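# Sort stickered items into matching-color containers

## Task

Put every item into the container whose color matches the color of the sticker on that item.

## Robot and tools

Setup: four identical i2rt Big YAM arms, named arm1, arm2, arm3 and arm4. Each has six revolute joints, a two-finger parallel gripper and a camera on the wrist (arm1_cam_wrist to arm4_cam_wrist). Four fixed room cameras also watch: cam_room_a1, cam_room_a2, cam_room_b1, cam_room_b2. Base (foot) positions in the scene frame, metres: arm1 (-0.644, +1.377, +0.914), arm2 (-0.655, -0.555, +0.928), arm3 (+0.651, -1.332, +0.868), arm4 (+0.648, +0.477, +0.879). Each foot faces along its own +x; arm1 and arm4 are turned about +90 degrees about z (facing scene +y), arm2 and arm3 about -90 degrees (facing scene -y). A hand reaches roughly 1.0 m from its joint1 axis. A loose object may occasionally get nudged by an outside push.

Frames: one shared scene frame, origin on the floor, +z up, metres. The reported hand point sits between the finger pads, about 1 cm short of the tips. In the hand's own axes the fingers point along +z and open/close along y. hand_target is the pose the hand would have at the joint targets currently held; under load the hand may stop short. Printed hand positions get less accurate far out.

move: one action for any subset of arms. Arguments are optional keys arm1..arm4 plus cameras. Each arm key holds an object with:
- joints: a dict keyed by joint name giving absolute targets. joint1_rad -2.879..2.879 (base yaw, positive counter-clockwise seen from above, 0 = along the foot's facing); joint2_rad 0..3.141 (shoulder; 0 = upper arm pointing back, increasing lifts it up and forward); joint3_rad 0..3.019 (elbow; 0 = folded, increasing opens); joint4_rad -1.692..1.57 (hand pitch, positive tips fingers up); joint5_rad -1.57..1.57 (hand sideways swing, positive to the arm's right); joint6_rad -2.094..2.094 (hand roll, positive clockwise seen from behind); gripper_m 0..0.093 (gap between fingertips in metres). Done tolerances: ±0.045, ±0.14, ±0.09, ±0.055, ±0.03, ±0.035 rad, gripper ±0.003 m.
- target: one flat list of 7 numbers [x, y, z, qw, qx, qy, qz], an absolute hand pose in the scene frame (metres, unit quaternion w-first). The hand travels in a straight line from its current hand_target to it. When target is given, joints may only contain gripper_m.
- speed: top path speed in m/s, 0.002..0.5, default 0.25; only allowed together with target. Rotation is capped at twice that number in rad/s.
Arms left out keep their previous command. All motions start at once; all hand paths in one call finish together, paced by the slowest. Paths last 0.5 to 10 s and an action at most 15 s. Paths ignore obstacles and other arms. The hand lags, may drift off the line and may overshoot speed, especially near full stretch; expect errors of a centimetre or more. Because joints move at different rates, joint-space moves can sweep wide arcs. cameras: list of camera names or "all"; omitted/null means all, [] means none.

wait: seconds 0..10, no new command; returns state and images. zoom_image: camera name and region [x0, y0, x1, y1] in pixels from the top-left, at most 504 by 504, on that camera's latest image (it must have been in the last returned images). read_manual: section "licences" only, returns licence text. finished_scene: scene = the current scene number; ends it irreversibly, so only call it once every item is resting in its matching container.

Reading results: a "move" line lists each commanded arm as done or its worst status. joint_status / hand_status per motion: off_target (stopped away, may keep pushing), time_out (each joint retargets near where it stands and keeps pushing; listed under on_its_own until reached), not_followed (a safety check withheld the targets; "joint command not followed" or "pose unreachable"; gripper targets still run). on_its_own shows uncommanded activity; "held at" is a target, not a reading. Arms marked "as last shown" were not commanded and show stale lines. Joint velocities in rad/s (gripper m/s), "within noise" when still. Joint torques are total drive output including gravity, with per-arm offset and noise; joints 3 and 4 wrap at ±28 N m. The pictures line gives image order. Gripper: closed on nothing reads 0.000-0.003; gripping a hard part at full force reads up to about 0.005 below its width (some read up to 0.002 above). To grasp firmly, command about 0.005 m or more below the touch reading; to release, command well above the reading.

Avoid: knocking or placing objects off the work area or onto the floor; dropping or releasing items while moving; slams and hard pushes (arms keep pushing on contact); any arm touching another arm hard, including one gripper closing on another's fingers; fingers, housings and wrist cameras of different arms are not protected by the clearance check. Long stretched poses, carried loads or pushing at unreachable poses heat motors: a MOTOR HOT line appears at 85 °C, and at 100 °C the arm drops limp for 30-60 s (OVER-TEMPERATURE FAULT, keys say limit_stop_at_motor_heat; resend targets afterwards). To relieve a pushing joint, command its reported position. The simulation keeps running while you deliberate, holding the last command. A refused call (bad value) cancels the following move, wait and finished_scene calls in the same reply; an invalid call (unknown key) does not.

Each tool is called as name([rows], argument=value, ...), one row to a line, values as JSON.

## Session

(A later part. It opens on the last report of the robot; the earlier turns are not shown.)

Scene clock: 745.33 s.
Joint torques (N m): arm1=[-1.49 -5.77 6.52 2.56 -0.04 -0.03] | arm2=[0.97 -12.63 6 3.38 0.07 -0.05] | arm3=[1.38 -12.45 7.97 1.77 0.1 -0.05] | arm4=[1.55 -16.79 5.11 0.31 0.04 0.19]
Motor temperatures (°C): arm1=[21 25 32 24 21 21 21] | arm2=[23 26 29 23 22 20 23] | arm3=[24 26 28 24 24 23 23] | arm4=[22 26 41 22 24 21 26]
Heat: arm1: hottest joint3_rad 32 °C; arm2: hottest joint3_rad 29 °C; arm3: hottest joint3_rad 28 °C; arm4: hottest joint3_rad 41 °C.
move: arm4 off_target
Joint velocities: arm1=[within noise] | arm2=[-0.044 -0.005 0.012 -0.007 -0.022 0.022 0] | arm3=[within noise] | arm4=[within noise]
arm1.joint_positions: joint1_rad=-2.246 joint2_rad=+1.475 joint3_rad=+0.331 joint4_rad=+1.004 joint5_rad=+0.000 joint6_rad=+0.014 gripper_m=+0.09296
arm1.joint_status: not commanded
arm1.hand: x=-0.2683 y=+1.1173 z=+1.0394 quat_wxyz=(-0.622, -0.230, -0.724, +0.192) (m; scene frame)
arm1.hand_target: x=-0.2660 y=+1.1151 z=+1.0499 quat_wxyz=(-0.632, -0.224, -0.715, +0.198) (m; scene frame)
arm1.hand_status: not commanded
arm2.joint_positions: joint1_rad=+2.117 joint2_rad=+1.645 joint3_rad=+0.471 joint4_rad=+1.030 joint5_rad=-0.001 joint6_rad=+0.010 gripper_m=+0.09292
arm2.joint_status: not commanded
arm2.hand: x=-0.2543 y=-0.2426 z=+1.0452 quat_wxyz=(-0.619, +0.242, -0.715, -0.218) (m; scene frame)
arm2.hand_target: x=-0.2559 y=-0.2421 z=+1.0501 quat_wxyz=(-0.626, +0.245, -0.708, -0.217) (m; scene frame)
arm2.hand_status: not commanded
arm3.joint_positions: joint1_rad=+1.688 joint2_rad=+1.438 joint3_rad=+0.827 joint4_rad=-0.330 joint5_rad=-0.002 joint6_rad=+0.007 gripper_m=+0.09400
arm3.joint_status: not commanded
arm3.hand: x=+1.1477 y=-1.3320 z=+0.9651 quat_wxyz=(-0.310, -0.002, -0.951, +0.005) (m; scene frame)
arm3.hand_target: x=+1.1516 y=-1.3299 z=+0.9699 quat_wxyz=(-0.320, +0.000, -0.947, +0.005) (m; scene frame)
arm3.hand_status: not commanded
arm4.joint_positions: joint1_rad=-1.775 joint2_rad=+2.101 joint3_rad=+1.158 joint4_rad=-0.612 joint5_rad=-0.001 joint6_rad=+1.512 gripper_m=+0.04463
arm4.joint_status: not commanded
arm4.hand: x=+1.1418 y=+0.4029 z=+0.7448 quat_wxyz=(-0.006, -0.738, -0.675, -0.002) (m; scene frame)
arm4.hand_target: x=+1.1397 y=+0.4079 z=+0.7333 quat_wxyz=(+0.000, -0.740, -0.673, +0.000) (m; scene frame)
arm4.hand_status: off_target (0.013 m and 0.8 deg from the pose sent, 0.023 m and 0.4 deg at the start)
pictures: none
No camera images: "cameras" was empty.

move(arm4={"joints":{"gripper_m":0.07}}, cameras=["arm4_cam_wrist"])

move(arm4={"target":[1.14,0.408,0.95,0.0,-0.740,-0.673,0.0],"speed":0.3}, cameras=["arm4_cam_wrist","cam_room_a2","arm3_cam_wrist"])

Scene clock: 749.30 s.
Joint torques (N m): arm1=[-2.37 -6.24 6.54 2.32 -0.05 -0.05] | arm2=[1.03 -12.57 6.01 3.38 0.08 -0.04] | arm3=[1.49 -12.4 7.99 1.8 0.09 -0.05] | arm4=[1.44 -17.32 5.04 0.35 0.04 0.18]
Motor temperatures (°C): arm1=[21 25 32 24 21 21 21] | arm2=[23 26 29 23 22 20 23] | arm3=[24 26 28 24 24 23 23] | arm4=[22 26 41 22 24 21 26]
Heat: arm1: hottest joint3_rad 32 °C; arm2: hottest joint3_rad 29 °C; arm3: hottest joint3_rad 28 °C; arm4: hottest joint3_rad 41 °C.
move: arm4 done
Joint velocities: within noise
arm1, arm2, arm3: as last shown
arm4.joint_positions: joint1_rad=-1.775 joint2_rad=+2.101 joint3_rad=+1.158 joint4_rad=-0.611 joint5_rad=-0.001 joint6_rad=+1.513 gripper_m=+0.06991
arm4.joint_status: all done
arm4.hand: x=+1.1418 y=+0.4028 z=+0.7448 quat_wxyz=(-0.006, -0.738, -0.675, -0.002) (m; scene frame)
arm4.hand_target: x=+1.1398 y=+0.4079 z=+0.7333 quat_wxyz=(+0.000, -0.740, -0.673, +0.000) (m; scene frame)
arm4.hand_status: not commanded
pictures: arm4_cam_wrist
Images, in order (width x height): arm4_cam_wrist 672x504.

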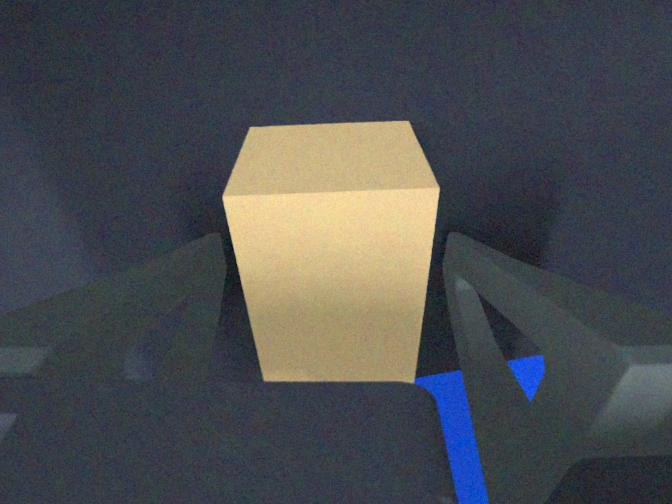

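Scene clock: 750.73 s.
Joint torques (N m): arm1=[-2.14 -6.3 6.38 2.45 -0.06 -0.03] | arm2=[0.97 -12.63 6 3.4 0.07 -0.05] | arm3=[1.55 -12.45 7.97 1.8 0.09 -0.06] | arm4=[0.44 -16.97 9.52 -0.43 0.06 0.15]
Motor temperatures (°C): arm1=[21 25 32 24 21 21 21] | arm2=[23 26 29 23 22 20 23] | arm3=[24 26 28 24 24 23 23] | arm4=[22 26 40 22 24 21 26]
Heat: arm1: hottest joint3_rad 32 °C; arm2: hottest joint3_rad 29 °C; arm3: hottest joint3_rad 28 °C; arm4: hottest joint3_rad 40 °C.
move: arm4 off_target
Joint velocities: within noise
arm1, arm2, arm3: as last shown
arm4.joint_positions: joint1_rad=-1.775 joint2_rad=+1.740 joint3_rad=+1.245 joint4_rad=-1.087 joint5_rad=-0.001 joint6_rad=+1.513 gripper_m=+0.06991
arm4.joint_status: not commanded
arm4.hand: x=+1.1287 y=+0.4057 z=+0.9421 quat_wxyz=(+0.005, -0.738, -0.675, +0.006) (m; scene frame)
arm4.hand_target: x=+1.1397 y=+0.4080 z=+0.9500 quat_wxyz=(+0.000, -0.740, -0.673, +0.000) (m; scene frame)
arm4.hand_status: off_target (0.014 m and 0.9 deg from the pose sent, 0.205 m and 0.8 deg at the start)
pictures: arm3_cam_wrist, arm4_cam_wrist, cam_room_a2
Images, in order (width x height): arm3_cam_wrist 672x504, arm4_cam_wrist 672x504, cam_room_a2 672x504.

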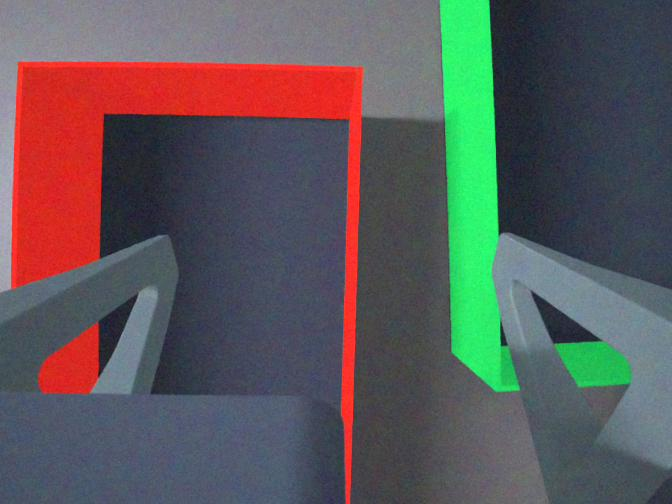

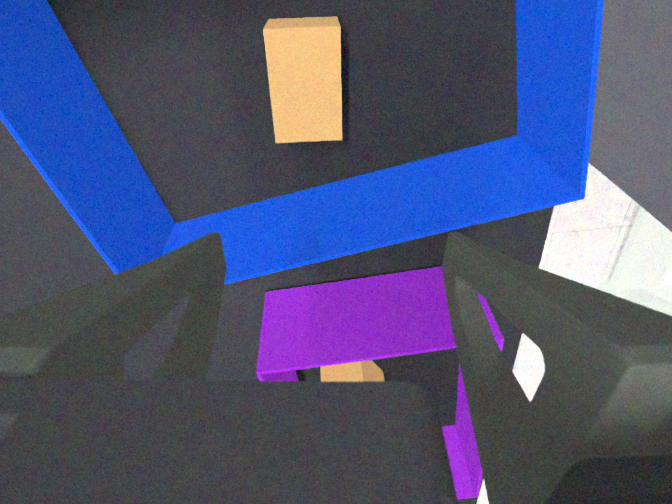

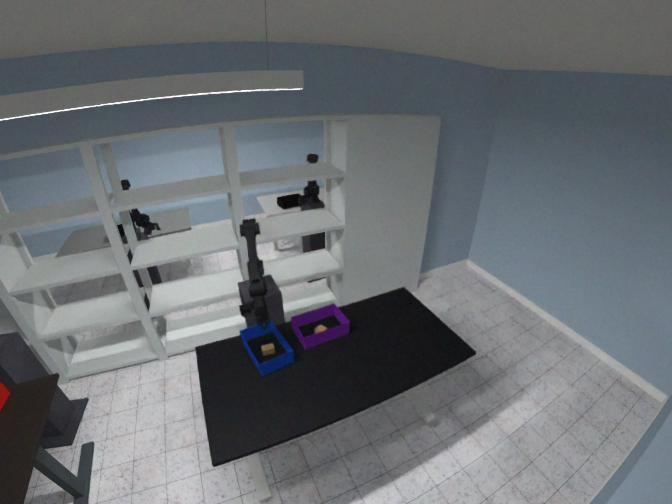

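move(arm4={"target":[1.14,0.408,0.733,0.0,-0.740,-0.673,0.0],"speed":0.3}, cameras=["arm4_cam_wrist"])

move(arm4={"joints":{"gripper_m":0.035}}, arm2={"joints":{"joint1_rad":2.12,"joint2_rad":0.59,"joint3_rad":0.30,"joint4_rad":0.17,"joint5_rad":0,"joint6_rad":0}}, cameras=["arm4_cam_wrist"])

move(arm4={"target":[1.1,0.408,0.96,0.0,-0.740,-0.673,0.0],"speed":0.4}, cameras=["arm4_cam_wrist"])

move(arm4={"joints":{"joint1_rad":2.185,"joint2_rad":0.59,"joint3_rad":0.30,"joint4_rad":0.17,"joint5_rad":0,"joint6_rad":0}}, cameras=["arm4_cam_wrist"])

Scene clock: 809.30 s.
Joint torques (N m): arm1=[-1.79 -6.71 6.58 2.45 -0.04 -0.01] | arm2=[0.85 -12.57 6.02 3.38 0.07 -0.04] | arm3=[1.55 -12.34 8.03 1.76 0.1 -0.05] | arm4=[1.44 -18.84 5.35 0.34 0.06 0.17]
Motor temperatures (°C): arm1=[21 25 32 24 21 21 21] | arm2=[23 26 29 23 22 20 23] | arm3=[24 26 28 24 24 23 23] | arm4=[22 26 37 22 24 21 25]
Heat: arm1: hottest joint3_rad 32 °C; arm2: hottest joint3_rad 29 °C; arm3: hottest joint3_rad 28 °C; arm4: hottest joint3_rad 37 °C.
move: arm4 done
Joint velocities: within noise
arm1, arm2, arm3: as last shown
arm4.joint_positions: joint1_rad=-1.775 joint2_rad=+2.119 joint3_rad=+1.150 joint4_rad=-0.611 joint5_rad=-0.001 joint6_rad=+1.513 gripper_m=+0.06991
arm4.joint_status: not commanded
arm4.hand: x=+1.1328 y=+0.4042 z=+0.7345 quat_wxyz=(+0.004, -0.738, -0.675, +0.006) (m; scene frame)
arm4.hand_target: x=+1.1399 y=+0.4079 z=+0.7330 quat_wxyz=(+0.000, -0.740, -0.673, +0.000) (m; scene frame)
arm4.hand_status: done (0.008 m and 0.8 deg from the pose sent, 0.209 m and 0.9 deg at the start)
pictures: arm4_cam_wrist
Images, in order (width x height): arm4_cam_wrist 672x504.

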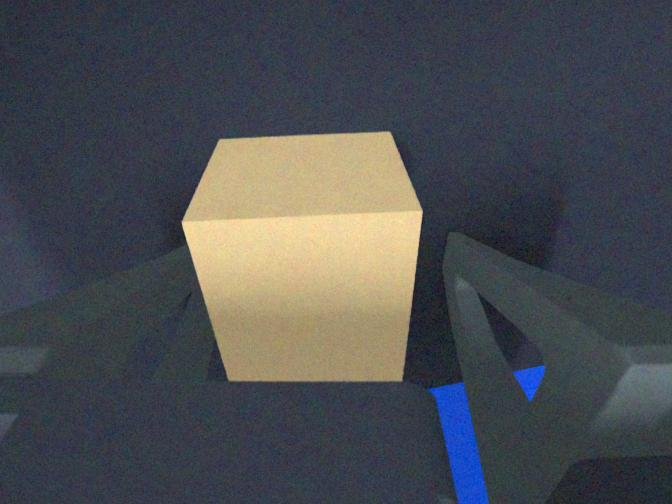

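Scene clock: 810.97 s.
Joint torques (N m): arm1=[-1.73 -6.59 6.43 2.39 -0.02 -0.02] | arm2=[0.97 -2.14 12.19 1.99 0.05 -0.04] | arm3=[1.44 -12.45 8.02 1.76 0.09 -0.06] | arm4=[1.55 -19.31 5.35 0.27 0.06 0.13]
Motor temperatures (°C): arm1=[21 25 32 24 21 21 21] | arm2=[23 26 29 23 22 20 23] | arm3=[24 26 28 24 24 23 23] | arm4=[22 26 37 22 24 21 25]
Heat: arm1: hottest joint3_rad 32 °C; arm2: hottest joint3_rad 29 °C; arm3: hottest joint3_rad 28 °C; arm4: hottest joint3_rad 37 °C.
move: arm2 done; arm4 off_target
Joint velocities: within noise
arm1, arm3: as last shown
arm2.joint_positions: joint1_rad=+2.117 joint2_rad=+0.592 joint3_rad=+0.302 joint4_rad=+0.184 joint5_rad=-0.001 joint6_rad=+0.010 gripper_m=+0.09292
arm2.joint_status: all done
arm2.hand: x=-0.3748 y=-0.3371 z=+1.1920 quat_wxyz=(-0.632, +0.238, -0.703, -0.222) (m; scene frame)
arm2.hand_target: x=-0.3760 y=-0.3370 z=+1.1881 quat_wxyz=(-0.628, +0.244, -0.706, -0.218) (m; scene frame)
arm2.hand_status: not commanded
arm4.joint_positions: joint1_rad=-1.775 joint2_rad=+2.119 joint3_rad=+1.150 joint4_rad=-0.609 joint5_rad=-0.001 joint6_rad=+1.514 gripper_m=+0.04426
arm4.joint_status: gripper_m off_target (ended at +0.04428, target +0.03500)
arm4.hand: x=+1.1333 y=+0.4042 z=+0.7345 quat_wxyz=(+0.004, -0.739, -0.674, +0.005) (m; scene frame)
arm4.hand_target: x=+1.1398 y=+0.4080 z=+0.7330 quat_wxyz=(+0.000, -0.740, -0.673, +0.000) (m; scene frame)
arm4.hand_status: not commanded
pictures: arm4_cam_wrist
Images, in order (width x height): arm4_cam_wrist 672x504.

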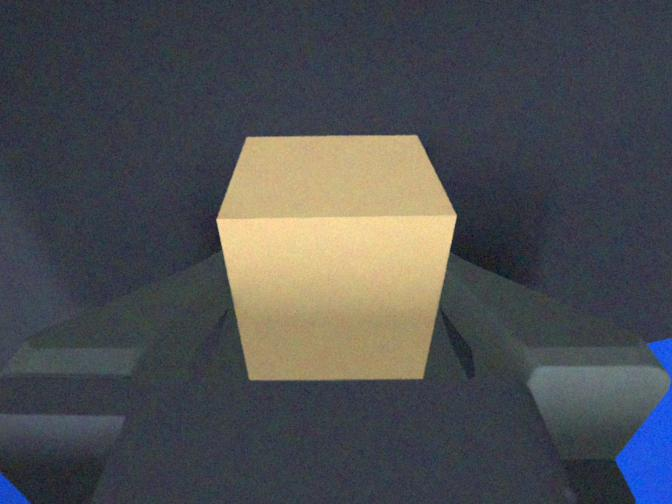

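Scene clock: 812.23 s.
Joint torques (N m): arm1=[-2.08 -6.48 6.48 2.37 -0.01 -0.02] | arm2=[0.97 -2.08 12.18 2.02 0.05 -0.03] | arm3=[1.55 -12.22 8.03 1.77 0.1 -0.05] | arm4=[0.26 -12.98 9.72 -0.46 0.09 0.08]
Motor temperatures (°C): arm1=[21 25 32 24 21 21 21] | arm2=[23 26 29 23 22 20 23] | arm3=[24 26 28 24 24 23 23] | arm4=[22 26 37 22 24 21 25]
Heat: arm1: hottest joint3_rad 32 °C; arm2: hottest joint3_rad 29 °C; arm3: hottest joint3_rad 28 °C; arm4: hottest joint3_rad 37 °C.
move: arm4 off_target
Joint velocities: within noise
arm1, arm2, arm3: as last shown
arm4.joint_positions: joint1_rad=-1.775 joint2_rad=+1.623 joint3_rad=+1.132 joint4_rad=-1.080 joint5_rad=-0.001 joint6_rad=+1.514 gripper_m=+0.04426
arm4.joint_status: not commanded
arm4.hand: x=+1.0896 y=+0.4116 z=+0.9566 quat_wxyz=(+0.001, -0.739, -0.674, +0.002) (m; scene frame)
arm4.hand_target: x=+1.0997 y=+0.4080 z=+0.9600 quat_wxyz=(+0.000, -0.740, -0.673, +0.000) (m; scene frame)
arm4.hand_status: off_target (0.012 m and 0.3 deg from the pose sent, 0.228 m and 0.7 deg at the start)
pictures: arm4_cam_wrist
Images, in order (width x height): arm4_cam_wrist 672x504.

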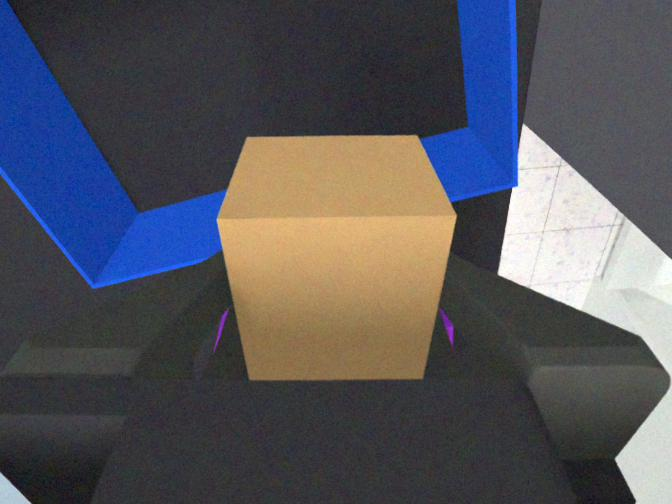

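Scene clock: 814.87 s.
Joint torques (N m): arm1=[-1.79 -6.3 6.42 2.28 -0.04 -0.05] | arm2=[0.79 -2.08 12.19 2.03 0.05 -0.04] | arm3=[1.38 -12.51 8.01 1.78 0.1 -0.05] | arm4=[0.97 -1.03 9.14 2.17 0.25 -0.1]
Motor temperatures (°C): arm1=[21 25 32 24 21 21 21] | arm2=[23 26 29 23 22 20 23] | arm3=[24 26 28 24 24 23 23] | arm4=[22 26 37 22 24 21 26]
Heat: arm1: hottest joint3_rad 32 °C; arm2: hottest joint3_rad 29 °C; arm3: hottest joint3_rad 28 °C; arm4: hottest joint3_rad 37 °C.
move: arm4 done
Joint velocities: within noise
arm1, arm2, arm3: as last shown
arm4.joint_positions: joint1_rad=+2.182 joint2_rad=+0.595 joint3_rad=+0.304 joint4_rad=+0.149 joint5_rad=-0.003 joint6_rad=+0.013 gripper_m=+0.04426
arm4.joint_status: all done
arm4.hand: x=+0.3698 y=+0.2578 z=+1.1357 quat_wxyz=(+0.221, +0.713, +0.244, -0.619) (m; scene frame)
arm4.hand_target: x=+0.3705 y=+0.2578 z=+1.1402 quat_wxyz=(+0.219, +0.705, +0.246, -0.629) (m; scene frame)
arm4.hand_status: not commanded
pictures: arm4_cam_wrist
Images, in order (width x height): arm4_cam_wrist 672x504.

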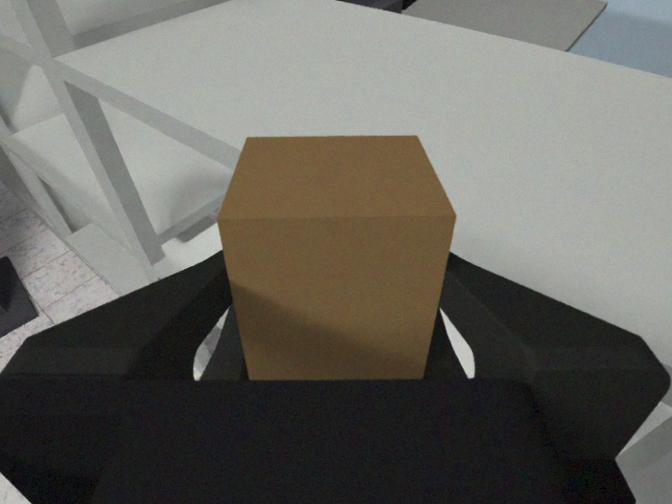

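move(arm4={"target":[-0.041,-0.084,1.045,-0.2190,-0.7069,-0.2475,0.6254],"speed":0.3}, cameras=["arm4_cam_wrist"])

Scene clock: 822.80 s.
Joint torques (N m): arm1=[-2.26 -6.83 6.48 2.5 -0.05 -0.03] | arm2=[0.91 -2.26 12.22 2.04 0.04 -0.04] | arm3=[1.49 -12.4 8.03 1.77 0.1 -0.06] | arm4=[1.55 -24.18 12.44 1.13 0.2 -0.05]
Motor temperatures (°C): arm1=[21 25 32 24 21 21 21] | arm2=[23 26 30 23 22 20 23] | arm3=[24 26 28 24 24 23 23] | arm4=[22 25 38 22 24 21 26]
Heat: arm1: hottest joint3_rad 32 °C; arm2: hottest joint3_rad 30 °C; arm3: hottest joint3_rad 28 °C; arm4: hottest joint3_rad 38 °C.
move: arm4 off_target
Joint velocities: within noise
arm1, arm2, arm3: as last shown
arm4.joint_positions: joint1_rad=+2.192 joint2_rad=+2.221 joint3_rad=+1.674 joint4_rad=+0.403 joint5_rad=+0.010 joint6_rad=+0.012 gripper_m=+0.04426
arm4.joint_status: not commanded
arm4.hand: x=-0.0342 y=-0.0691 z=+1.0409 quat_wxyz=(+0.218, +0.714, +0.243, -0.619) (m; scene frame)
arm4.hand_target: x=-0.0396 y=-0.0831 z=+1.0450 quat_wxyz=(+0.219, +0.707, +0.247, -0.625) (m; scene frame)
arm4.hand_status: off_target (0.017 m and 1.2 deg from the pose sent, 0.542 m and 1.1 deg at the start)
pictures: arm4_cam_wrist
Images, in order (width x height): arm4_cam_wrist 672x504.

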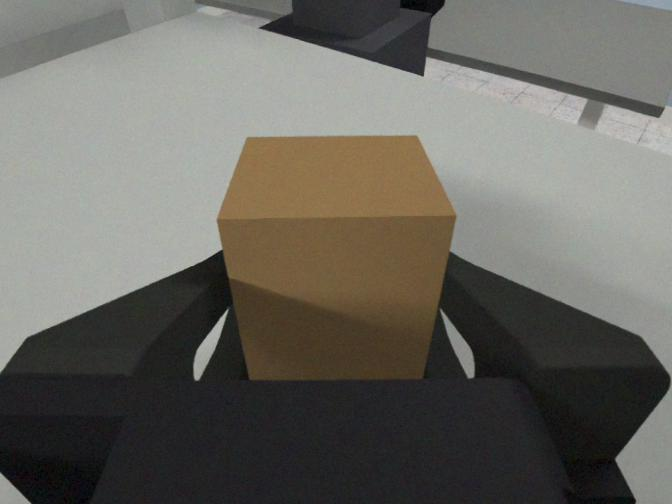

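move(arm4={"target":[-0.041,-0.084,1.033,-0.2190,-0.7069,-0.2475,0.6254],"speed":0.1}, cameras=[])

move(arm4={"target":[-0.041,-0.084,1.027,-0.2190,-0.7069,-0.2475,0.6254],"speed":0.1}, cameras=[])

Scene clock: 827.63 s.
Joint torques (N m): arm1=[-1.96 -6.53 6.28 2.44 -0.06 -0.05] | arm2=[1.03 -2.08 12.18 2.06 0.04 -0.04] | arm3=[1.38 -12.4 7.99 1.77 0.1 -0.05] | arm4=[1.44 -22.3 12.08 1.78 0.18 -0.05]
Motor temperatures (°C): arm1=[21 25 32 24 21 21 21] | arm2=[23 26 30 23 22 20 23] | arm3=[24 26 28 24 24 23 23] | arm4=[22 26 39 22 24 21 26]
Heat: arm1: hottest joint3_rad 32 °C; arm2: hottest joint3_rad 30 °C; arm3: hottest joint3_rad 28 °C; arm4: hottest joint3_rad 39 °C.
move: arm4 off_target
Joint velocities: within noise
arm1.joint_positions: joint1_rad=-2.246 joint2_rad=+1.475 joint3_rad=+0.331 joint4_rad=+1.004 joint5_rad=+0.000 joint6_rad=+0.014 gripper_m=+0.09296
arm1.joint_status: not commanded
arm1.hand: x=-0.2683 y=+1.1173 z=+1.0394 quat_wxyz=(-0.622, -0.230, -0.724, +0.192) (m; scene frame)
arm1.hand_target: x=-0.2660 y=+1.1151 z=+1.0499 quat_wxyz=(-0.632, -0.224, -0.715, +0.198) (m; scene frame)
arm1.hand_status: not commanded
arm2: as last shown
arm3.joint_positions: joint1_rad=+1.688 joint2_rad=+1.438 joint3_rad=+0.827 joint4_rad=-0.330 joint5_rad=-0.002 joint6_rad=+0.007 gripper_m=+0.09400
arm3.joint_status: not commanded
arm3.hand: x=+1.1477 y=-1.3320 z=+0.9651 quat_wxyz=(-0.310, -0.002, -0.951, +0.005) (m; scene frame)
arm3.hand_target: x=+1.1516 y=-1.3299 z=+0.9699 quat_wxyz=(-0.320, +0.000, -0.947, +0.005) (m; scene frame)
arm3.hand_status: not commanded
arm4.joint_positions: joint1_rad=+2.192 joint2_rad=+2.222 joint3_rad=+1.674 joint4_rad=+0.403 joint5_rad=+0.010 joint6_rad=+0.012 gripper_m=+0.04426
arm4.joint_status: not commanded
arm4.hand: x=-0.0342 y=-0.0691 z=+1.0402 quat_wxyz=(+0.218, +0.714, +0.244, -0.619) (m; scene frame)
arm4.hand_target: x=-0.0394 y=-0.0829 z=+1.0328 quat_wxyz=(+0.219, +0.707, +0.247, -0.625) (m; scene frame)
arm4.hand_status: off_target (0.018 m and 1.2 deg from the pose sent, 0.018 m and 1.1 deg at the start)
pictures: none
No camera images: "cameras" was empty.

Scene clock: 828.60 s.
Joint torques (N m): arm1=[-2.08 -6.01 6.58 2.32 -0.03 0] | arm2=[0.97 -2.02 12.19 2 0.04 -0.03] | arm3=[1.49 -12.28 8.01 1.83 0.09 -0.05] | arm4=[1.55 -22.42 11.75 1.89 0.22 -0.07]
Motor temperatures (°C): arm1=[21 25 32 24 21 21 21] | arm2=[23 26 30 23 22 20 23] | arm3=[24 26 28 24 24 23 23] | arm4=[22 26 39 22 24 21 26]
Heat: arm1: hottest joint3_rad 32 °C; arm2: hottest joint3_rad 30 °C; arm3: hottest joint3_rad 28 °C; arm4: hottest joint3_rad 39 °C.
move: arm4 off_target
Joint velocities: within noise
arm1, arm2, arm3: as last shown
arm4.joint_positions: joint1_rad=+2.192 joint2_rad=+2.225 joint3_rad=+1.674 joint4_rad=+0.413 joint5_rad=+0.010 joint6_rad=+0.012 gripper_m=+0.04426
arm4.joint_status: not commanded
arm4.hand: x=-0.0345 y=-0.0694 z=+1.0399 quat_wxyz=(+0.219, +0.712, +0.243, -0.621) (m; scene frame)
arm4.hand_target: x=-0.0392 y=-0.0828 z=+1.0269 quat_wxyz=(+0.219, +0.707, +0.248, -0.625) (m; scene frame)
arm4.hand_status: off_target (0.021 m and 0.9 deg from the pose sent, 0.021 m and 1.2 deg at the start)
pictures: none
No camera images: "cameras" was empty.

move(arm4={"joints":{"gripper_m":0.08}}, cameras=[])

move(arm4={"target":[0.3,0.2,1.1,-0.2190,-0.7069,-0.2475,0.6254],"speed":0.4}, cameras=["arm4_cam_wrist","arm2_cam_wrist"])

Scene clock: 834.10 s.
Joint torques (N m): arm1=[-1.96 -6.48 6.38 2.47 -0.05 -0.05] | arm2=[0.85 -2.08 12.22 2.04 0.04 -0.03] | arm3=[1.44 -12.34 7.97 1.77 0.09 -0.06] | arm4=[1.44 -23.36 11.7 1.99 0.18 -0.03]
Motor temperatures (°C): arm1=[21 25 32 24 21 21 21] | arm2=[23 26 31 23 22 20 23] | arm3=[24 26 28 24 24 23 23] | arm4=[22 26 39 22 24 21 26]
Heat: arm1: hottest joint3_rad 32 °C; arm2: hottest joint3_rad 31 °C; arm3: hottest joint3_rad 28 °C; arm4: hottest joint3_rad 39 °C.
move: arm4 done
Joint velocities: within noise
arm1, arm2, arm3: as last shown
arm4.joint_positions: joint1_rad=+2.192 joint2_rad=+2.238 joint3_rad=+1.674 joint4_rad=+0.413 joint5_rad=+0.010 joint6_rad=+0.012 gripper_m=+0.07992
arm4.joint_status: all done
arm4.hand: x=-0.0348 y=-0.0696 z=+1.0289 quat_wxyz=(+0.217, +0.716, +0.244, -0.617) (m; scene frame)
arm4.hand_target: x=-0.0393 y=-0.0827 z=+1.0269 quat_wxyz=(+0.219, +0.707, +0.247, -0.625) (m; scene frame)
arm4.hand_status: not commanded
pictures: none
No camera images: "cameras" was empty.

Scene clock: 835.93 s.
Joint torques (N m): arm1=[-1.9 -6.24 6.53 2.4 -0.06 -0.03] | arm2=[0.97 -2.02 12.18 2.02 0.04 -0.03] | arm3=[1.44 -12.45 8.02 1.74 0.09 -0.05] | arm4=[0.32 -4.95 7.95 0.88 -0.06 0.01]
Motor temperatures (°C): arm1=[21 25 32 24 21 21 21] | arm2=[23 26 31 23 22 20 23] | arm3=[24 26 28 24 24 23 23] | arm4=[22 26 39 22 24 21 26]
Heat: arm1: hottest joint3_rad 32 °C; arm2: hottest joint3_rad 31 °C; arm3: hottest joint3_rad 28 °C; arm4: hottest joint3_rad 39 °C.
move: arm4 done
Joint velocities: within noise
arm1, arm2, arm3: as last shown
arm4.joint_positions: joint1_rad=+2.192 joint2_rad=+1.094 joint3_rad=+0.392 joint4_rad=+0.597 joint5_rad=+0.004 joint6_rad=+0.004 gripper_m=+0.07992
arm4.joint_status: not commanded
arm4.hand: x=+0.3019 y=+0.2001 z=+1.1070 quat_wxyz=(+0.223, +0.700, +0.244, -0.633) (m; scene frame)
arm4.hand_target: x=+0.3001 y=+0.2001 z=+1.1001 quat_wxyz=(+0.219, +0.707, +0.247, -0.626) (m; scene frame)
arm4.hand_status: done (0.007 m and 1.3 deg from the pose sent, 0.436 m and 1.5 deg at the start)
pictures: arm2_cam_wrist, arm4_cam_wrist
Images, in order (width x height): arm2_cam_wrist 672x504, arm4_cam_wrist 672x504.

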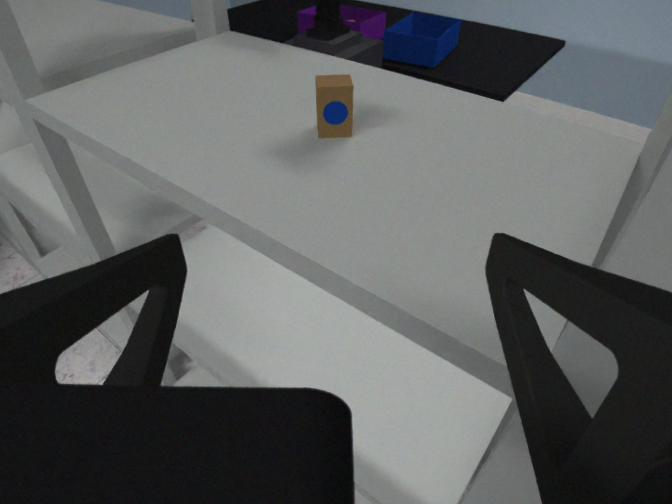

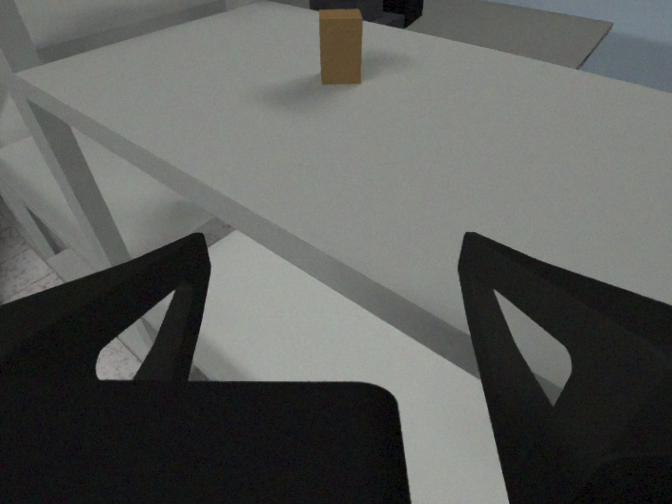

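move(arm2={"target":[0.008,-0.028,1.045,0.6262,-0.2451,0.7078,0.2168],"speed":0.3}, cameras=["arm2_cam_wrist"])

Scene clock: 843.73 s.
Joint torques (N m): arm1=[-1.96 -6.77 6.48 2.47 -0.05 -0.07] | arm2=[1.38 -22.07 14.74 2.04 0.14 -0.03] | arm3=[1.44 -12.28 8.02 1.78 0.1 -0.05] | arm4=[0.38 -4.95 8.02 1.14 -0.06 0.01]
Motor temperatures (°C): arm1=[21 25 32 24 21 21 21] | arm2=[23 26 32 23 22 20 23] | arm3=[24 26 28 24 24 23 23] | arm4=[22 26 38 22 24 21 26]
Heat: arm1: hottest joint3_rad 32 °C; arm2: hottest joint3_rad 32 °C; arm3: hottest joint3_rad 28 °C; arm4: hottest joint3_rad 38 °C.
move: arm2 off_target
Joint velocities: within noise
arm1, arm3, arm4: as last shown
arm2.joint_positions: joint1_rad=+2.119 joint2_rad=+2.199 joint3_rad=+1.485 joint4_rad=+0.579 joint5_rad=+0.004 joint6_rad=+0.010 gripper_m=+0.09292
arm2.joint_status: not commanded
arm2.hand: x=-0.0001 y=-0.0434 z=+1.0444 quat_wxyz=(-0.622, +0.240, -0.713, -0.217) (m; scene frame)
arm2.hand_target: x=+0.0066 y=-0.0288 z=+1.0450 quat_wxyz=(-0.626, +0.245, -0.708, -0.217) (m; scene frame)
arm2.hand_status: off_target (0.017 m and 0.9 deg from the pose sent, 0.513 m and 1.3 deg at the start)
arm4.hand: x=+0.3019 y=+0.2001 z=+1.1069 quat_wxyz=(+0.223, +0.700, +0.244, -0.633) (m; scene frame)
arm4.hand_target: x=+0.3001 y=+0.2001 z=+1.1002 quat_wxyz=(+0.219, +0.707, +0.247, -0.626) (m; scene frame)
pictures: arm2_cam_wrist
Images, in order (width x height): arm2_cam_wrist 672x504.

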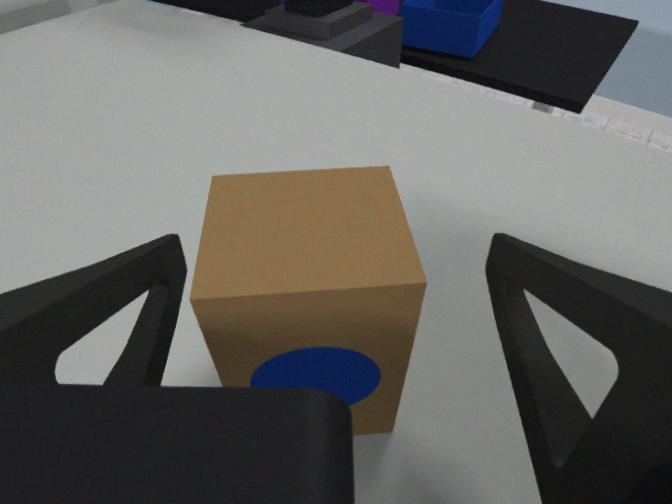

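move(arm2={"joints":{"gripper_m":0.035}}, cameras=[])

move(arm2={"target":[-0.02,-0.045,1.11,0.6262,-0.2451,0.7078,0.2168],"speed":0.3}, cameras=["arm2_cam_wrist"])

move(arm2={"target":[-0.37,-0.33,1.17,0.6262,-0.2451,0.7078,0.2168],"speed":0.4}, cameras=["arm2_cam_wrist"])

move(arm2={"joints":{"joint1_rad":0.924,"joint2_rad":0.59,"joint3_rad":0.30,"joint4_rad":0.17,"joint5_rad":0,"joint6_rad":0}}, arm3={"joints":{"joint1_rad":-1.99,"joint2_rad":0.59,"joint3_rad":0.30,"joint4_rad":0.17,"joint5_rad":0,"joint6_rad":0}}, cameras=["arm2_cam_wrist","arm3_cam_wrist"])

Scene clock: 860.13 s.
Joint torques (N m): arm1=[-1.85 -6.36 6.5 2.48 -0.03 -0.04] | arm2=[1.32 -22.18 14.75 2.04 0.11 -0.03] | arm3=[1.49 -12.22 8.06 1.78 0.09 -0.06] | arm4=[0.5 -5.07 7.97 1.05 -0.02 -0.01]
Motor temperatures (°C): arm1=[21 25 32 24 21 21 21] | arm2=[23 26 33 23 22 20 23] | arm3=[24 26 28 24 24 23 23] | arm4=[22 25 36 22 24 21 25]
Heat: arm1: hottest joint3_rad 32 °C; arm2: hottest joint3_rad 33 °C; arm3: hottest joint3_rad 28 °C; arm4: hottest joint3_rad 36 °C.
move: arm2 off_target
Joint velocities: within noise
arm1, arm3, arm4: as last shown
arm2.joint_positions: joint1_rad=+2.119 joint2_rad=+2.199 joint3_rad=+1.485 joint4_rad=+0.579 joint5_rad=+0.005 joint6_rad=+0.010 gripper_m=+0.04430
arm2.joint_status: gripper_m off_target (ended at +0.04432, target +0.03500)
arm2.hand: x=+0.0000 y=-0.0435 z=+1.0444 quat_wxyz=(-0.622, +0.240, -0.713, -0.217) (m; scene frame)
arm2.hand_target: x=+0.0066 y=-0.0289 z=+1.0450 quat_wxyz=(-0.626, +0.245, -0.708, -0.217) (m; scene frame)
arm2.hand_status: not commanded
pictures: none
No camera images: "cameras" was empty.

Scene clock: 861.30 s.
Joint torques (N m): arm1=[-1.55 -6.48 6.42 2.47 -0.06 -0.01] | arm2=[1.49 -22.95 9.91 2.17 0.14 -0.04] | arm3=[1.44 -12.51 8.01 1.78 0.09 -0.05] | arm4=[0.44 -5.83 8.05 1.14 -0.01 -0.01]
Motor temperatures (°C): arm1=[21 25 32 24 21 21 21] | arm2=[23 26 33 23 22 20 23] | arm3=[24 26 28 24 24 23 23] | arm4=[22 25 36 22 24 21 25]
Heat: arm1: hottest joint3_rad 32 °C; arm2: hottest joint3_rad 33 °C; arm3: hottest joint3_rad 28 °C; arm4: hottest joint3_rad 36 °C.
move: arm2 off_target
Joint velocities: within noise
arm1, arm3, arm4: as last shown
arm2.joint_positions: joint1_rad=+2.125 joint2_rad=+2.053 joint3_rad=+1.453 joint4_rad=+0.506 joint5_rad=+0.010 joint6_rad=+0.010 gripper_m=+0.04430
arm2.joint_status: not commanded
arm2.hand: x=-0.0136 y=-0.0492 z=+1.1268 quat_wxyz=(-0.637, +0.236, -0.700, -0.222) (m; scene frame)
arm2.hand_target: x=-0.0201 y=-0.0451 z=+1.1099 quat_wxyz=(-0.626, +0.245, -0.708, -0.217) (m; scene frame)
arm2.hand_status: off_target (0.018 m and 2.0 deg from the pose sent, 0.068 m and 0.9 deg at the start)
pictures: arm2_cam_wrist
Images, in order (width x height): arm2_cam_wrist 672x504.

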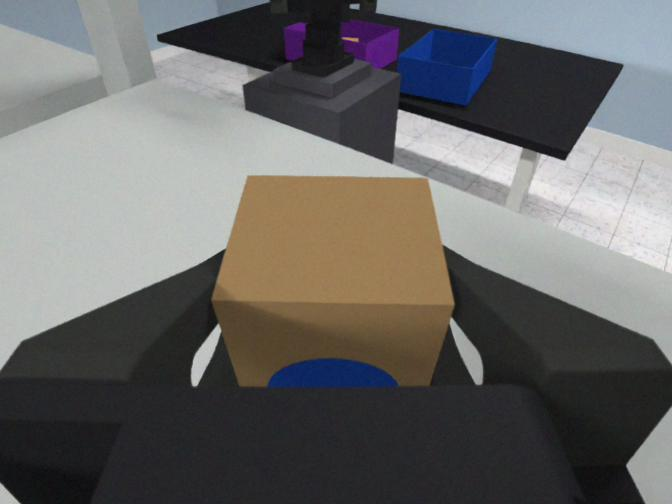

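Scene clock: 863.20 s.
Joint torques (N m): arm1=[-1.49 -6.07 6.41 2.41 -0.07 -0.03] | arm2=[1.03 -1.73 11.64 2.14 -0.12 -0.04] | arm3=[1.38 -12.22 8.01 1.76 0.09 -0.04] | arm4=[0.91 -4.95 8.01 0.92 -0.02 0.02]
Motor temperatures (°C): arm1=[21 25 32 24 21 21 21] | arm2=[23 26 33 23 22 20 23] | arm3=[24 26 28 24 24 23 23] | arm4=[22 25 36 22 24 21 25]
Heat: arm1: hottest joint3_rad 32 °C; arm2: hottest joint3_rad 33 °C; arm3: hottest joint3_rad 28 °C; arm4: hottest joint3_rad 36 °C.
move: arm2 done
Joint velocities: within noise
arm1, arm3, arm4: as last shown
arm2.joint_positions: joint1_rad=+2.125 joint2_rad=+0.663 joint3_rad=+0.278 joint4_rad=+0.284 joint5_rad=+0.010 joint6_rad=+0.010 gripper_m=+0.04430
arm2.joint_status: not commanded
arm2.hand: x=-0.3690 y=-0.3315 z=+1.1783 quat_wxyz=(-0.634, +0.237, -0.702, -0.221) (m; scene frame)
arm2.hand_target: x=-0.3701 y=-0.3301 z=+1.1701 quat_wxyz=(-0.626, +0.245, -0.708, -0.217) (m; scene frame)
arm2.hand_status: done (0.008 m and 1.6 deg from the pose sent, 0.456 m and 2.0 deg at the start)
pictures: arm2_cam_wrist
Images, in order (width x height): arm2_cam_wrist 672x504.

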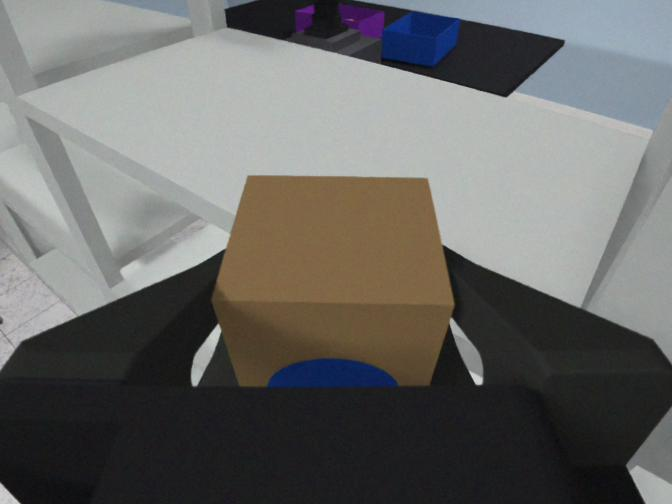

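Scene clock: 865.77 s.
Joint torques (N m): arm1=[-1.9 -6.59 6.45 2.5 -0.07 -0.03] | arm2=[0.44 -2.32 14.06 2.11 -0.08 -0.04] | arm3=[0.73 -0.91 8.96 2.37 -0.08 -0.11] | arm4=[0.21 -4.95 7.94 1.07 -0.02 0.03]
Motor temperatures (°C): arm1=[21 25 32 24 21 21 21] | arm2=[23 26 33 23 22 20 23] | arm3=[24 26 28 24 24 23 23] | arm4=[22 25 36 22 24 21 25]
Heat: arm1: hottest joint3_rad 32 °C; arm2: hottest joint3_rad 33 °C; arm3: hottest joint3_rad 28 °C; arm4: hottest joint3_rad 36 °C.
move: arm2 done; arm3 done
Joint velocities: within noise
arm1.joint_positions: joint1_rad=-2.246 joint2_rad=+1.475 joint3_rad=+0.331 joint4_rad=+1.004 joint5_rad=+0.000 joint6_rad=+0.014 gripper_m=+0.09296
arm1.joint_status: not commanded
arm1.hand: x=-0.2683 y=+1.1173 z=+1.0394 quat_wxyz=(-0.622, -0.230, -0.724, +0.192) (m; scene frame)
arm1.hand_target: x=-0.2660 y=+1.1151 z=+1.0499 quat_wxyz=(-0.632, -0.224, -0.715, +0.198) (m; scene frame)
arm1.hand_status: not commanded
arm2.joint_positions: joint1_rad=+0.927 joint2_rad=+0.595 joint3_rad=+0.278 joint4_rad=+0.182 joint5_rad=+0.002 joint6_rad=+0.010 gripper_m=+0.04426
arm2.joint_status: all done
arm2.hand: x=-0.3508 y=-0.7342 z=+1.1752 quat_wxyz=(-0.636, -0.201, -0.726, +0.167) (m; scene frame)
arm2.hand_target: x=-0.3493 y=-0.7361 z=+1.1870 quat_wxyz=(-0.641, -0.197, -0.722, +0.172) (m; scene frame)
arm2.hand_status: not commanded
arm3.joint_positions: joint1_rad=-1.981 joint2_rad=+0.590 joint3_rad=+0.307 joint4_rad=+0.155 joint5_rad=+0.002 joint6_rad=+0.006 gripper_m=+0.09402
arm3.joint_status: all done
arm3.hand: x=+0.3444 y=-1.1473 z=+1.1242 quat_wxyz=(+0.167, -0.725, +0.204, +0.636) (m; scene frame)
arm3.hand_target: x=+0.3462 y=-1.1451 z=+1.1237 quat_wxyz=(+0.172, -0.723, +0.204, +0.638) (m; scene frame)
arm3.hand_status: not commanded
arm4: as last shown
pictures: arm2_cam_wrist, arm3_cam_wrist
Images, in order (width x height): arm2_cam_wrist 672x504, arm3_cam_wrist 672x504.

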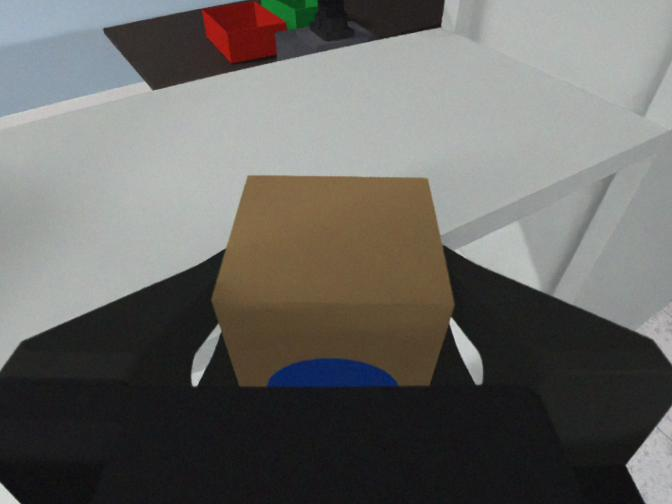

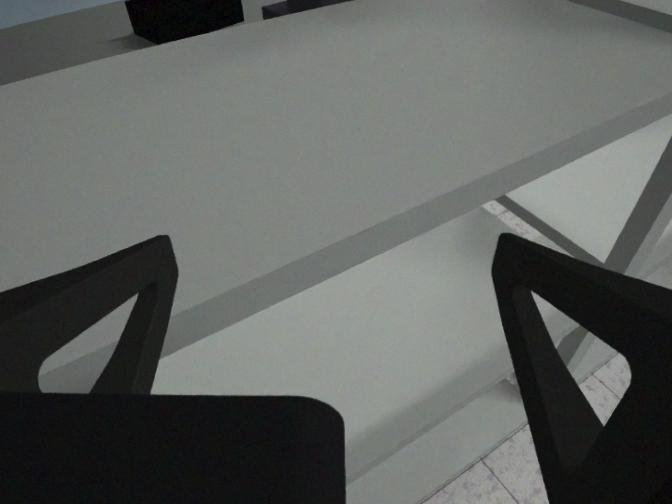

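move(arm2={"target":[-0.004,-0.937,1.055,0.6394,0.1964,0.7228,-0.1737],"speed":0.3}, cameras=["arm2_cam_wrist"])

move(arm2={"target":[-0.004,-0.937,1.045,0.6394,0.1964,0.7228,-0.1737],"speed":0.1}, cameras=["arm2_cam_wrist"])

Scene clock: 872.53 s.
Joint torques (N m): arm1=[-1.73 -6.59 6.71 2.32 -0.06 -0.07] | arm2=[0.67 -19.14 13.14 2.14 0.03 -0.04] | arm3=[0.79 -0.97 8.92 2.4 -0.08 -0.11] | arm4=[0.62 -5.25 7.99 1.07 -0.05 0.03]
Motor temperatures (°C): arm1=[21 25 32 24 21 21 21] | arm2=[23 26 34 23 22 20 23] | arm3=[24 25 28 24 24 23 23] | arm4=[22 25 36 22 24 21 25]
Heat: arm1: hottest joint3_rad 32 °C; arm2: hottest joint3_rad 34 °C; arm3: hottest joint3_rad 28 °C; arm4: hottest joint3_rad 36 °C.
move: arm2 off_target
Joint velocities: within noise
arm1, arm3, arm4: as last shown
arm2.joint_positions: joint1_rad=+0.927 joint2_rad=+2.011 joint3_rad=+1.155 joint4_rad=+0.719 joint5_rad=+0.002 joint6_rad=+0.008 gripper_m=+0.04426
arm2.joint_status: not commanded
arm2.hand: x=-0.0170 y=-0.9278 z=+1.0501 quat_wxyz=(-0.635, -0.201, -0.727, +0.168) (m; scene frame)
arm2.hand_target: x=-0.0049 y=-0.9365 z=+1.0552 quat_wxyz=(-0.639, -0.197, -0.723, +0.174) (m; scene frame)
arm2.hand_status: off_target (0.017 m and 1.1 deg from the pose sent, 0.419 m and 1.1 deg at the start)
pictures: arm2_cam_wrist
Images, in order (width x height): arm2_cam_wrist 672x504.

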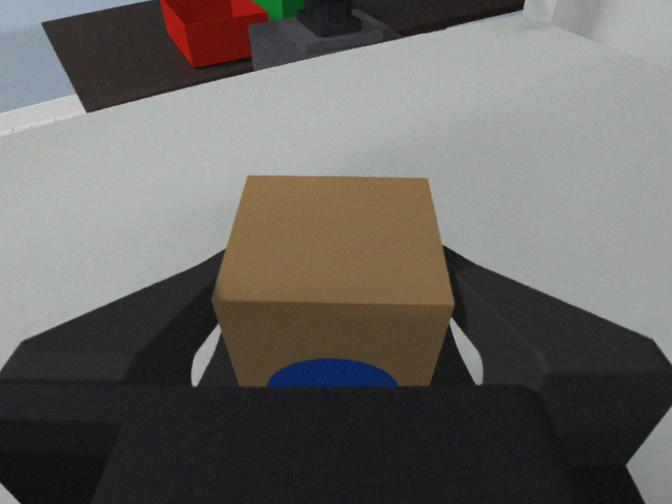

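Scene clock: 873.50 s.
Joint torques (N m): arm1=[-1.9 -6.36 6.3 2.52 -0.07 -0.06] | arm2=[0.62 -18.61 12.96 3.04 0.04 -0.04] | arm3=[0.5 -0.85 8.94 2.4 -0.07 -0.11] | arm4=[0.26 -5.13 7.94 1.02 -0.02 0.02]
Motor temperatures (°C): arm1=[21 25 32 24 21 21 21] | arm2=[23 26 34 23 22 20 23] | arm3=[24 25 28 24 24 23 23] | arm4=[22 25 36 22 24 21 25]
Heat: arm1: hottest joint3_rad 32 °C; arm2: hottest joint3_rad 34 °C; arm3: hottest joint3_rad 28 °C; arm4: hottest joint3_rad 36 °C.
move: arm2 off_target
Joint velocities: within noise
arm1, arm3, arm4: as last shown
arm2.joint_positions: joint1_rad=+0.927 joint2_rad=+2.021 joint3_rad=+1.155 joint4_rad=+0.719 joint5_rad=+0.002 joint6_rad=+0.008 gripper_m=+0.04426
arm2.joint_status: not commanded
arm2.hand: x=-0.0171 y=-0.9277 z=+1.0430 quat_wxyz=(-0.632, -0.202, -0.730, +0.167) (m; scene frame)
arm2.hand_target: x=-0.0050 y=-0.9365 z=+1.0453 quat_wxyz=(-0.639, -0.197, -0.723, +0.174) (m; scene frame)
arm2.hand_status: off_target (0.016 m and 1.6 deg from the pose sent, 0.017 m and 1.1 deg at the start)
pictures: arm2_cam_wrist
Images, in order (width x height): arm2_cam_wrist 672x504.

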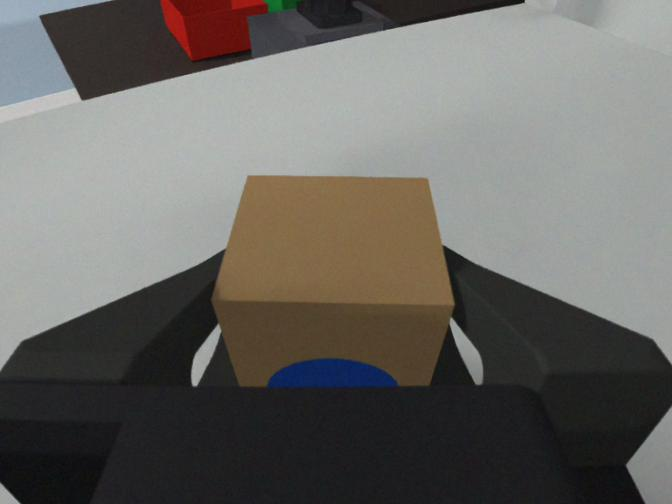

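move(arm2={"joints":{"gripper_m":0.08}}, cameras=[])

move(arm2={"target":[-0.3,-0.76,1.1,0.6394,0.1964,0.7228,-0.1737],"speed":0.4}, cameras=["arm3_cam_wrist"])

Scene clock: 878.20 s.
Joint torques (N m): arm1=[-2.32 -6.36 6.6 2.37 -0.06 -0.03] | arm2=[0.67 -18.43 12.9 3.02 0.04 -0.05] | arm3=[0.56 -0.97 8.96 2.4 -0.08 -0.11] | arm4=[0.44 -4.84 8.08 1.16 0 -0.02]
Motor temperatures (°C): arm1=[21 25 32 24 21 21 21] | arm2=[23 26 34 23 22 20 24] | arm3=[24 25 28 24 24 23 23] | arm4=[22 24 36 22 24 21 25]
Heat: arm1: hottest joint3_rad 32 °C; arm2: hottest joint3_rad 34 °C; arm3: hottest joint3_rad 28 °C; arm4: hottest joint3_rad 36 °C.
move: arm2 done
Joint velocities: within noise
arm1, arm3: as last shown
arm2.joint_positions: joint1_rad=+0.927 joint2_rad=+2.021 joint3_rad=+1.155 joint4_rad=+0.719 joint5_rad=+0.002 joint6_rad=+0.008 gripper_m=+0.07992
arm2.joint_status: all done
arm2.hand: x=-0.0171 y=-0.9277 z=+1.0430 quat_wxyz=(-0.632, -0.202, -0.730, +0.167) (m; scene frame)
arm2.hand_target: x=-0.0050 y=-0.9365 z=+1.0453 quat_wxyz=(-0.639, -0.197, -0.723, +0.174) (m; scene frame)
arm2.hand_status: not commanded
arm4.joint_positions: joint1_rad=+2.192 joint2_rad=+1.094 joint3_rad=+0.392 joint4_rad=+0.597 joint5_rad=+0.004 joint6_rad=+0.004 gripper_m=+0.07992
arm4.joint_status: not commanded
arm4.hand: x=+0.3019 y=+0.2001 z=+1.1069 quat_wxyz=(+0.223, +0.700, +0.244, -0.633) (m; scene frame)
arm4.hand_target: x=+0.3001 y=+0.2001 z=+1.1002 quat_wxyz=(+0.219, +0.707, +0.247, -0.626) (m; scene frame)
arm4.hand_status: not commanded
pictures: none
No camera images: "cameras" was empty.

Scene clock: 879.83 s.
Joint torques (N m): arm1=[-2.08 -6.48 6.39 2.45 -0.05 -0.01] | arm2=[1.49 -5.71 8.44 2 0.15 -0.03] | arm3=[0.79 -0.91 8.95 2.36 -0.08 -0.11] | arm4=[0.44 -4.84 8.06 1.01 -0.06 0.02]
Motor temperatures (°C): arm1=[21 25 32 24 21 21 21] | arm2=[23 26 34 23 22 20 24] | arm3=[24 25 28 24 24 23 23] | arm4=[22 24 35 22 24 21 25]
Heat: arm1: hottest joint3_rad 32 °C; arm2: hottest joint3_rad 34 °C; arm3: hottest joint3_rad 28 °C; arm4: hottest joint3_rad 35 °C.
move: arm2 done
Joint velocities: within noise
arm1, arm3, arm4: as last shown
arm2.joint_positions: joint1_rad=+0.931 joint2_rad=+1.153 joint3_rad=+0.248 joint4_rad=+0.808 joint5_rad=+0.014 joint6_rad=+0.008 gripper_m=+0.07992
arm2.joint_status: not commanded
arm2.hand: x=-0.3007 y=-0.7637 z=+1.1081 quat_wxyz=(-0.649, -0.200, -0.713, +0.175) (m; scene frame)
arm2.hand_target: x=-0.3001 y=-0.7600 z=+1.1001 quat_wxyz=(-0.640, -0.196, -0.723, +0.174) (m; scene frame)
arm2.hand_status: done (0.009 m and 1.6 deg from the pose sent, 0.334 m and 1.6 deg at the start)
pictures: arm3_cam_wrist
Images, in order (width x height): arm3_cam_wrist 672x504.

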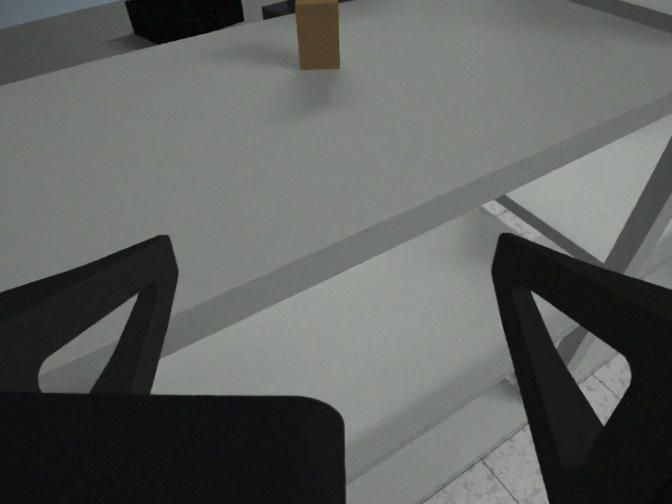

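move(arm3={"target":[-0.027,-0.948,1.045,0.1737,-0.7228,0.1964,0.6394],"speed":0.3}, cameras=["arm3_cam_wrist"])

Scene clock: 891.40 s.
Joint torques (N m): arm1=[-2.37 -6.59 6.57 2.5 -0.05 -0.03] | arm2=[1.49 -5.77 8.46 2.03 0.12 -0.04] | arm3=[2.37 -19.9 11.26 1.36 -0.02 -0.08] | arm4=[1.08 -4.95 7.95 1.03 -0.04 -0.01]
Motor temperatures (°C): arm1=[21 25 32 24 21 21 21] | arm2=[23 26 34 23 22 20 23] | arm3=[24 25 29 24 24 23 23] | arm4=[22 24 35 22 24 21 25]
Heat: arm1: hottest joint3_rad 32 °C; arm2: hottest joint3_rad 34 °C; arm3: hottest joint3_rad 29 °C; arm4: hottest joint3_rad 35 °C.
move: arm3 off_target
Joint velocities: within noise
arm1, arm4: as last shown
arm2.joint_positions: joint1_rad=+0.931 joint2_rad=+1.153 joint3_rad=+0.248 joint4_rad=+0.807 joint5_rad=+0.015 joint6_rad=+0.008 gripper_m=+0.07992
arm2.joint_status: not commanded
arm2.hand: x=-0.3007 y=-0.7638 z=+1.1080 quat_wxyz=(-0.649, -0.200, -0.713, +0.175) (m; scene frame)
arm2.hand_target: x=-0.3002 y=-0.7601 z=+1.1001 quat_wxyz=(-0.639, -0.196, -0.723, +0.174) (m; scene frame)
arm2.hand_status: not commanded
arm3.joint_positions: joint1_rad=-1.970 joint2_rad=+1.966 joint3_rad=+1.259 joint4_rad=+0.573 joint5_rad=+0.026 joint6_rad=-0.006 gripper_m=+0.09402
arm3.joint_status: not commanded
arm3.hand: x=-0.0103 y=-0.9453 z=+1.0339 quat_wxyz=(+0.176, -0.728, +0.204, +0.631) (m; scene frame)
arm3.hand_target: x=-0.0260 y=-0.9486 z=+1.0452 quat_wxyz=(+0.174, -0.723, +0.196, +0.639) (m; scene frame)
arm3.hand_status: off_target (0.020 m and 1.4 deg from the pose sent, 0.429 m and 1.2 deg at the start)
pictures: arm3_cam_wrist
Images, in order (width x height): arm3_cam_wrist 672x504.

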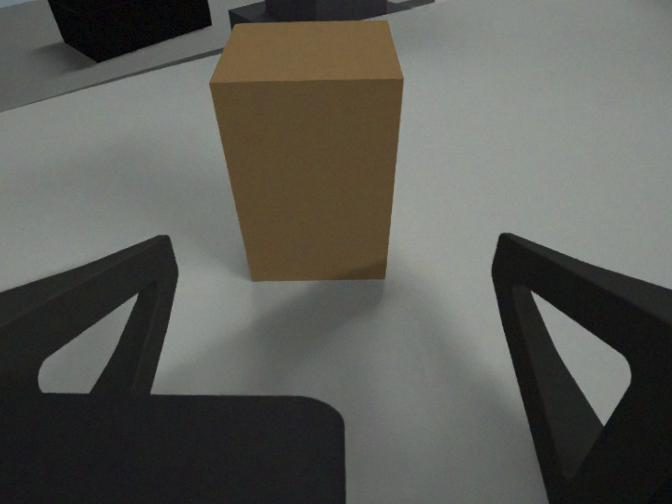

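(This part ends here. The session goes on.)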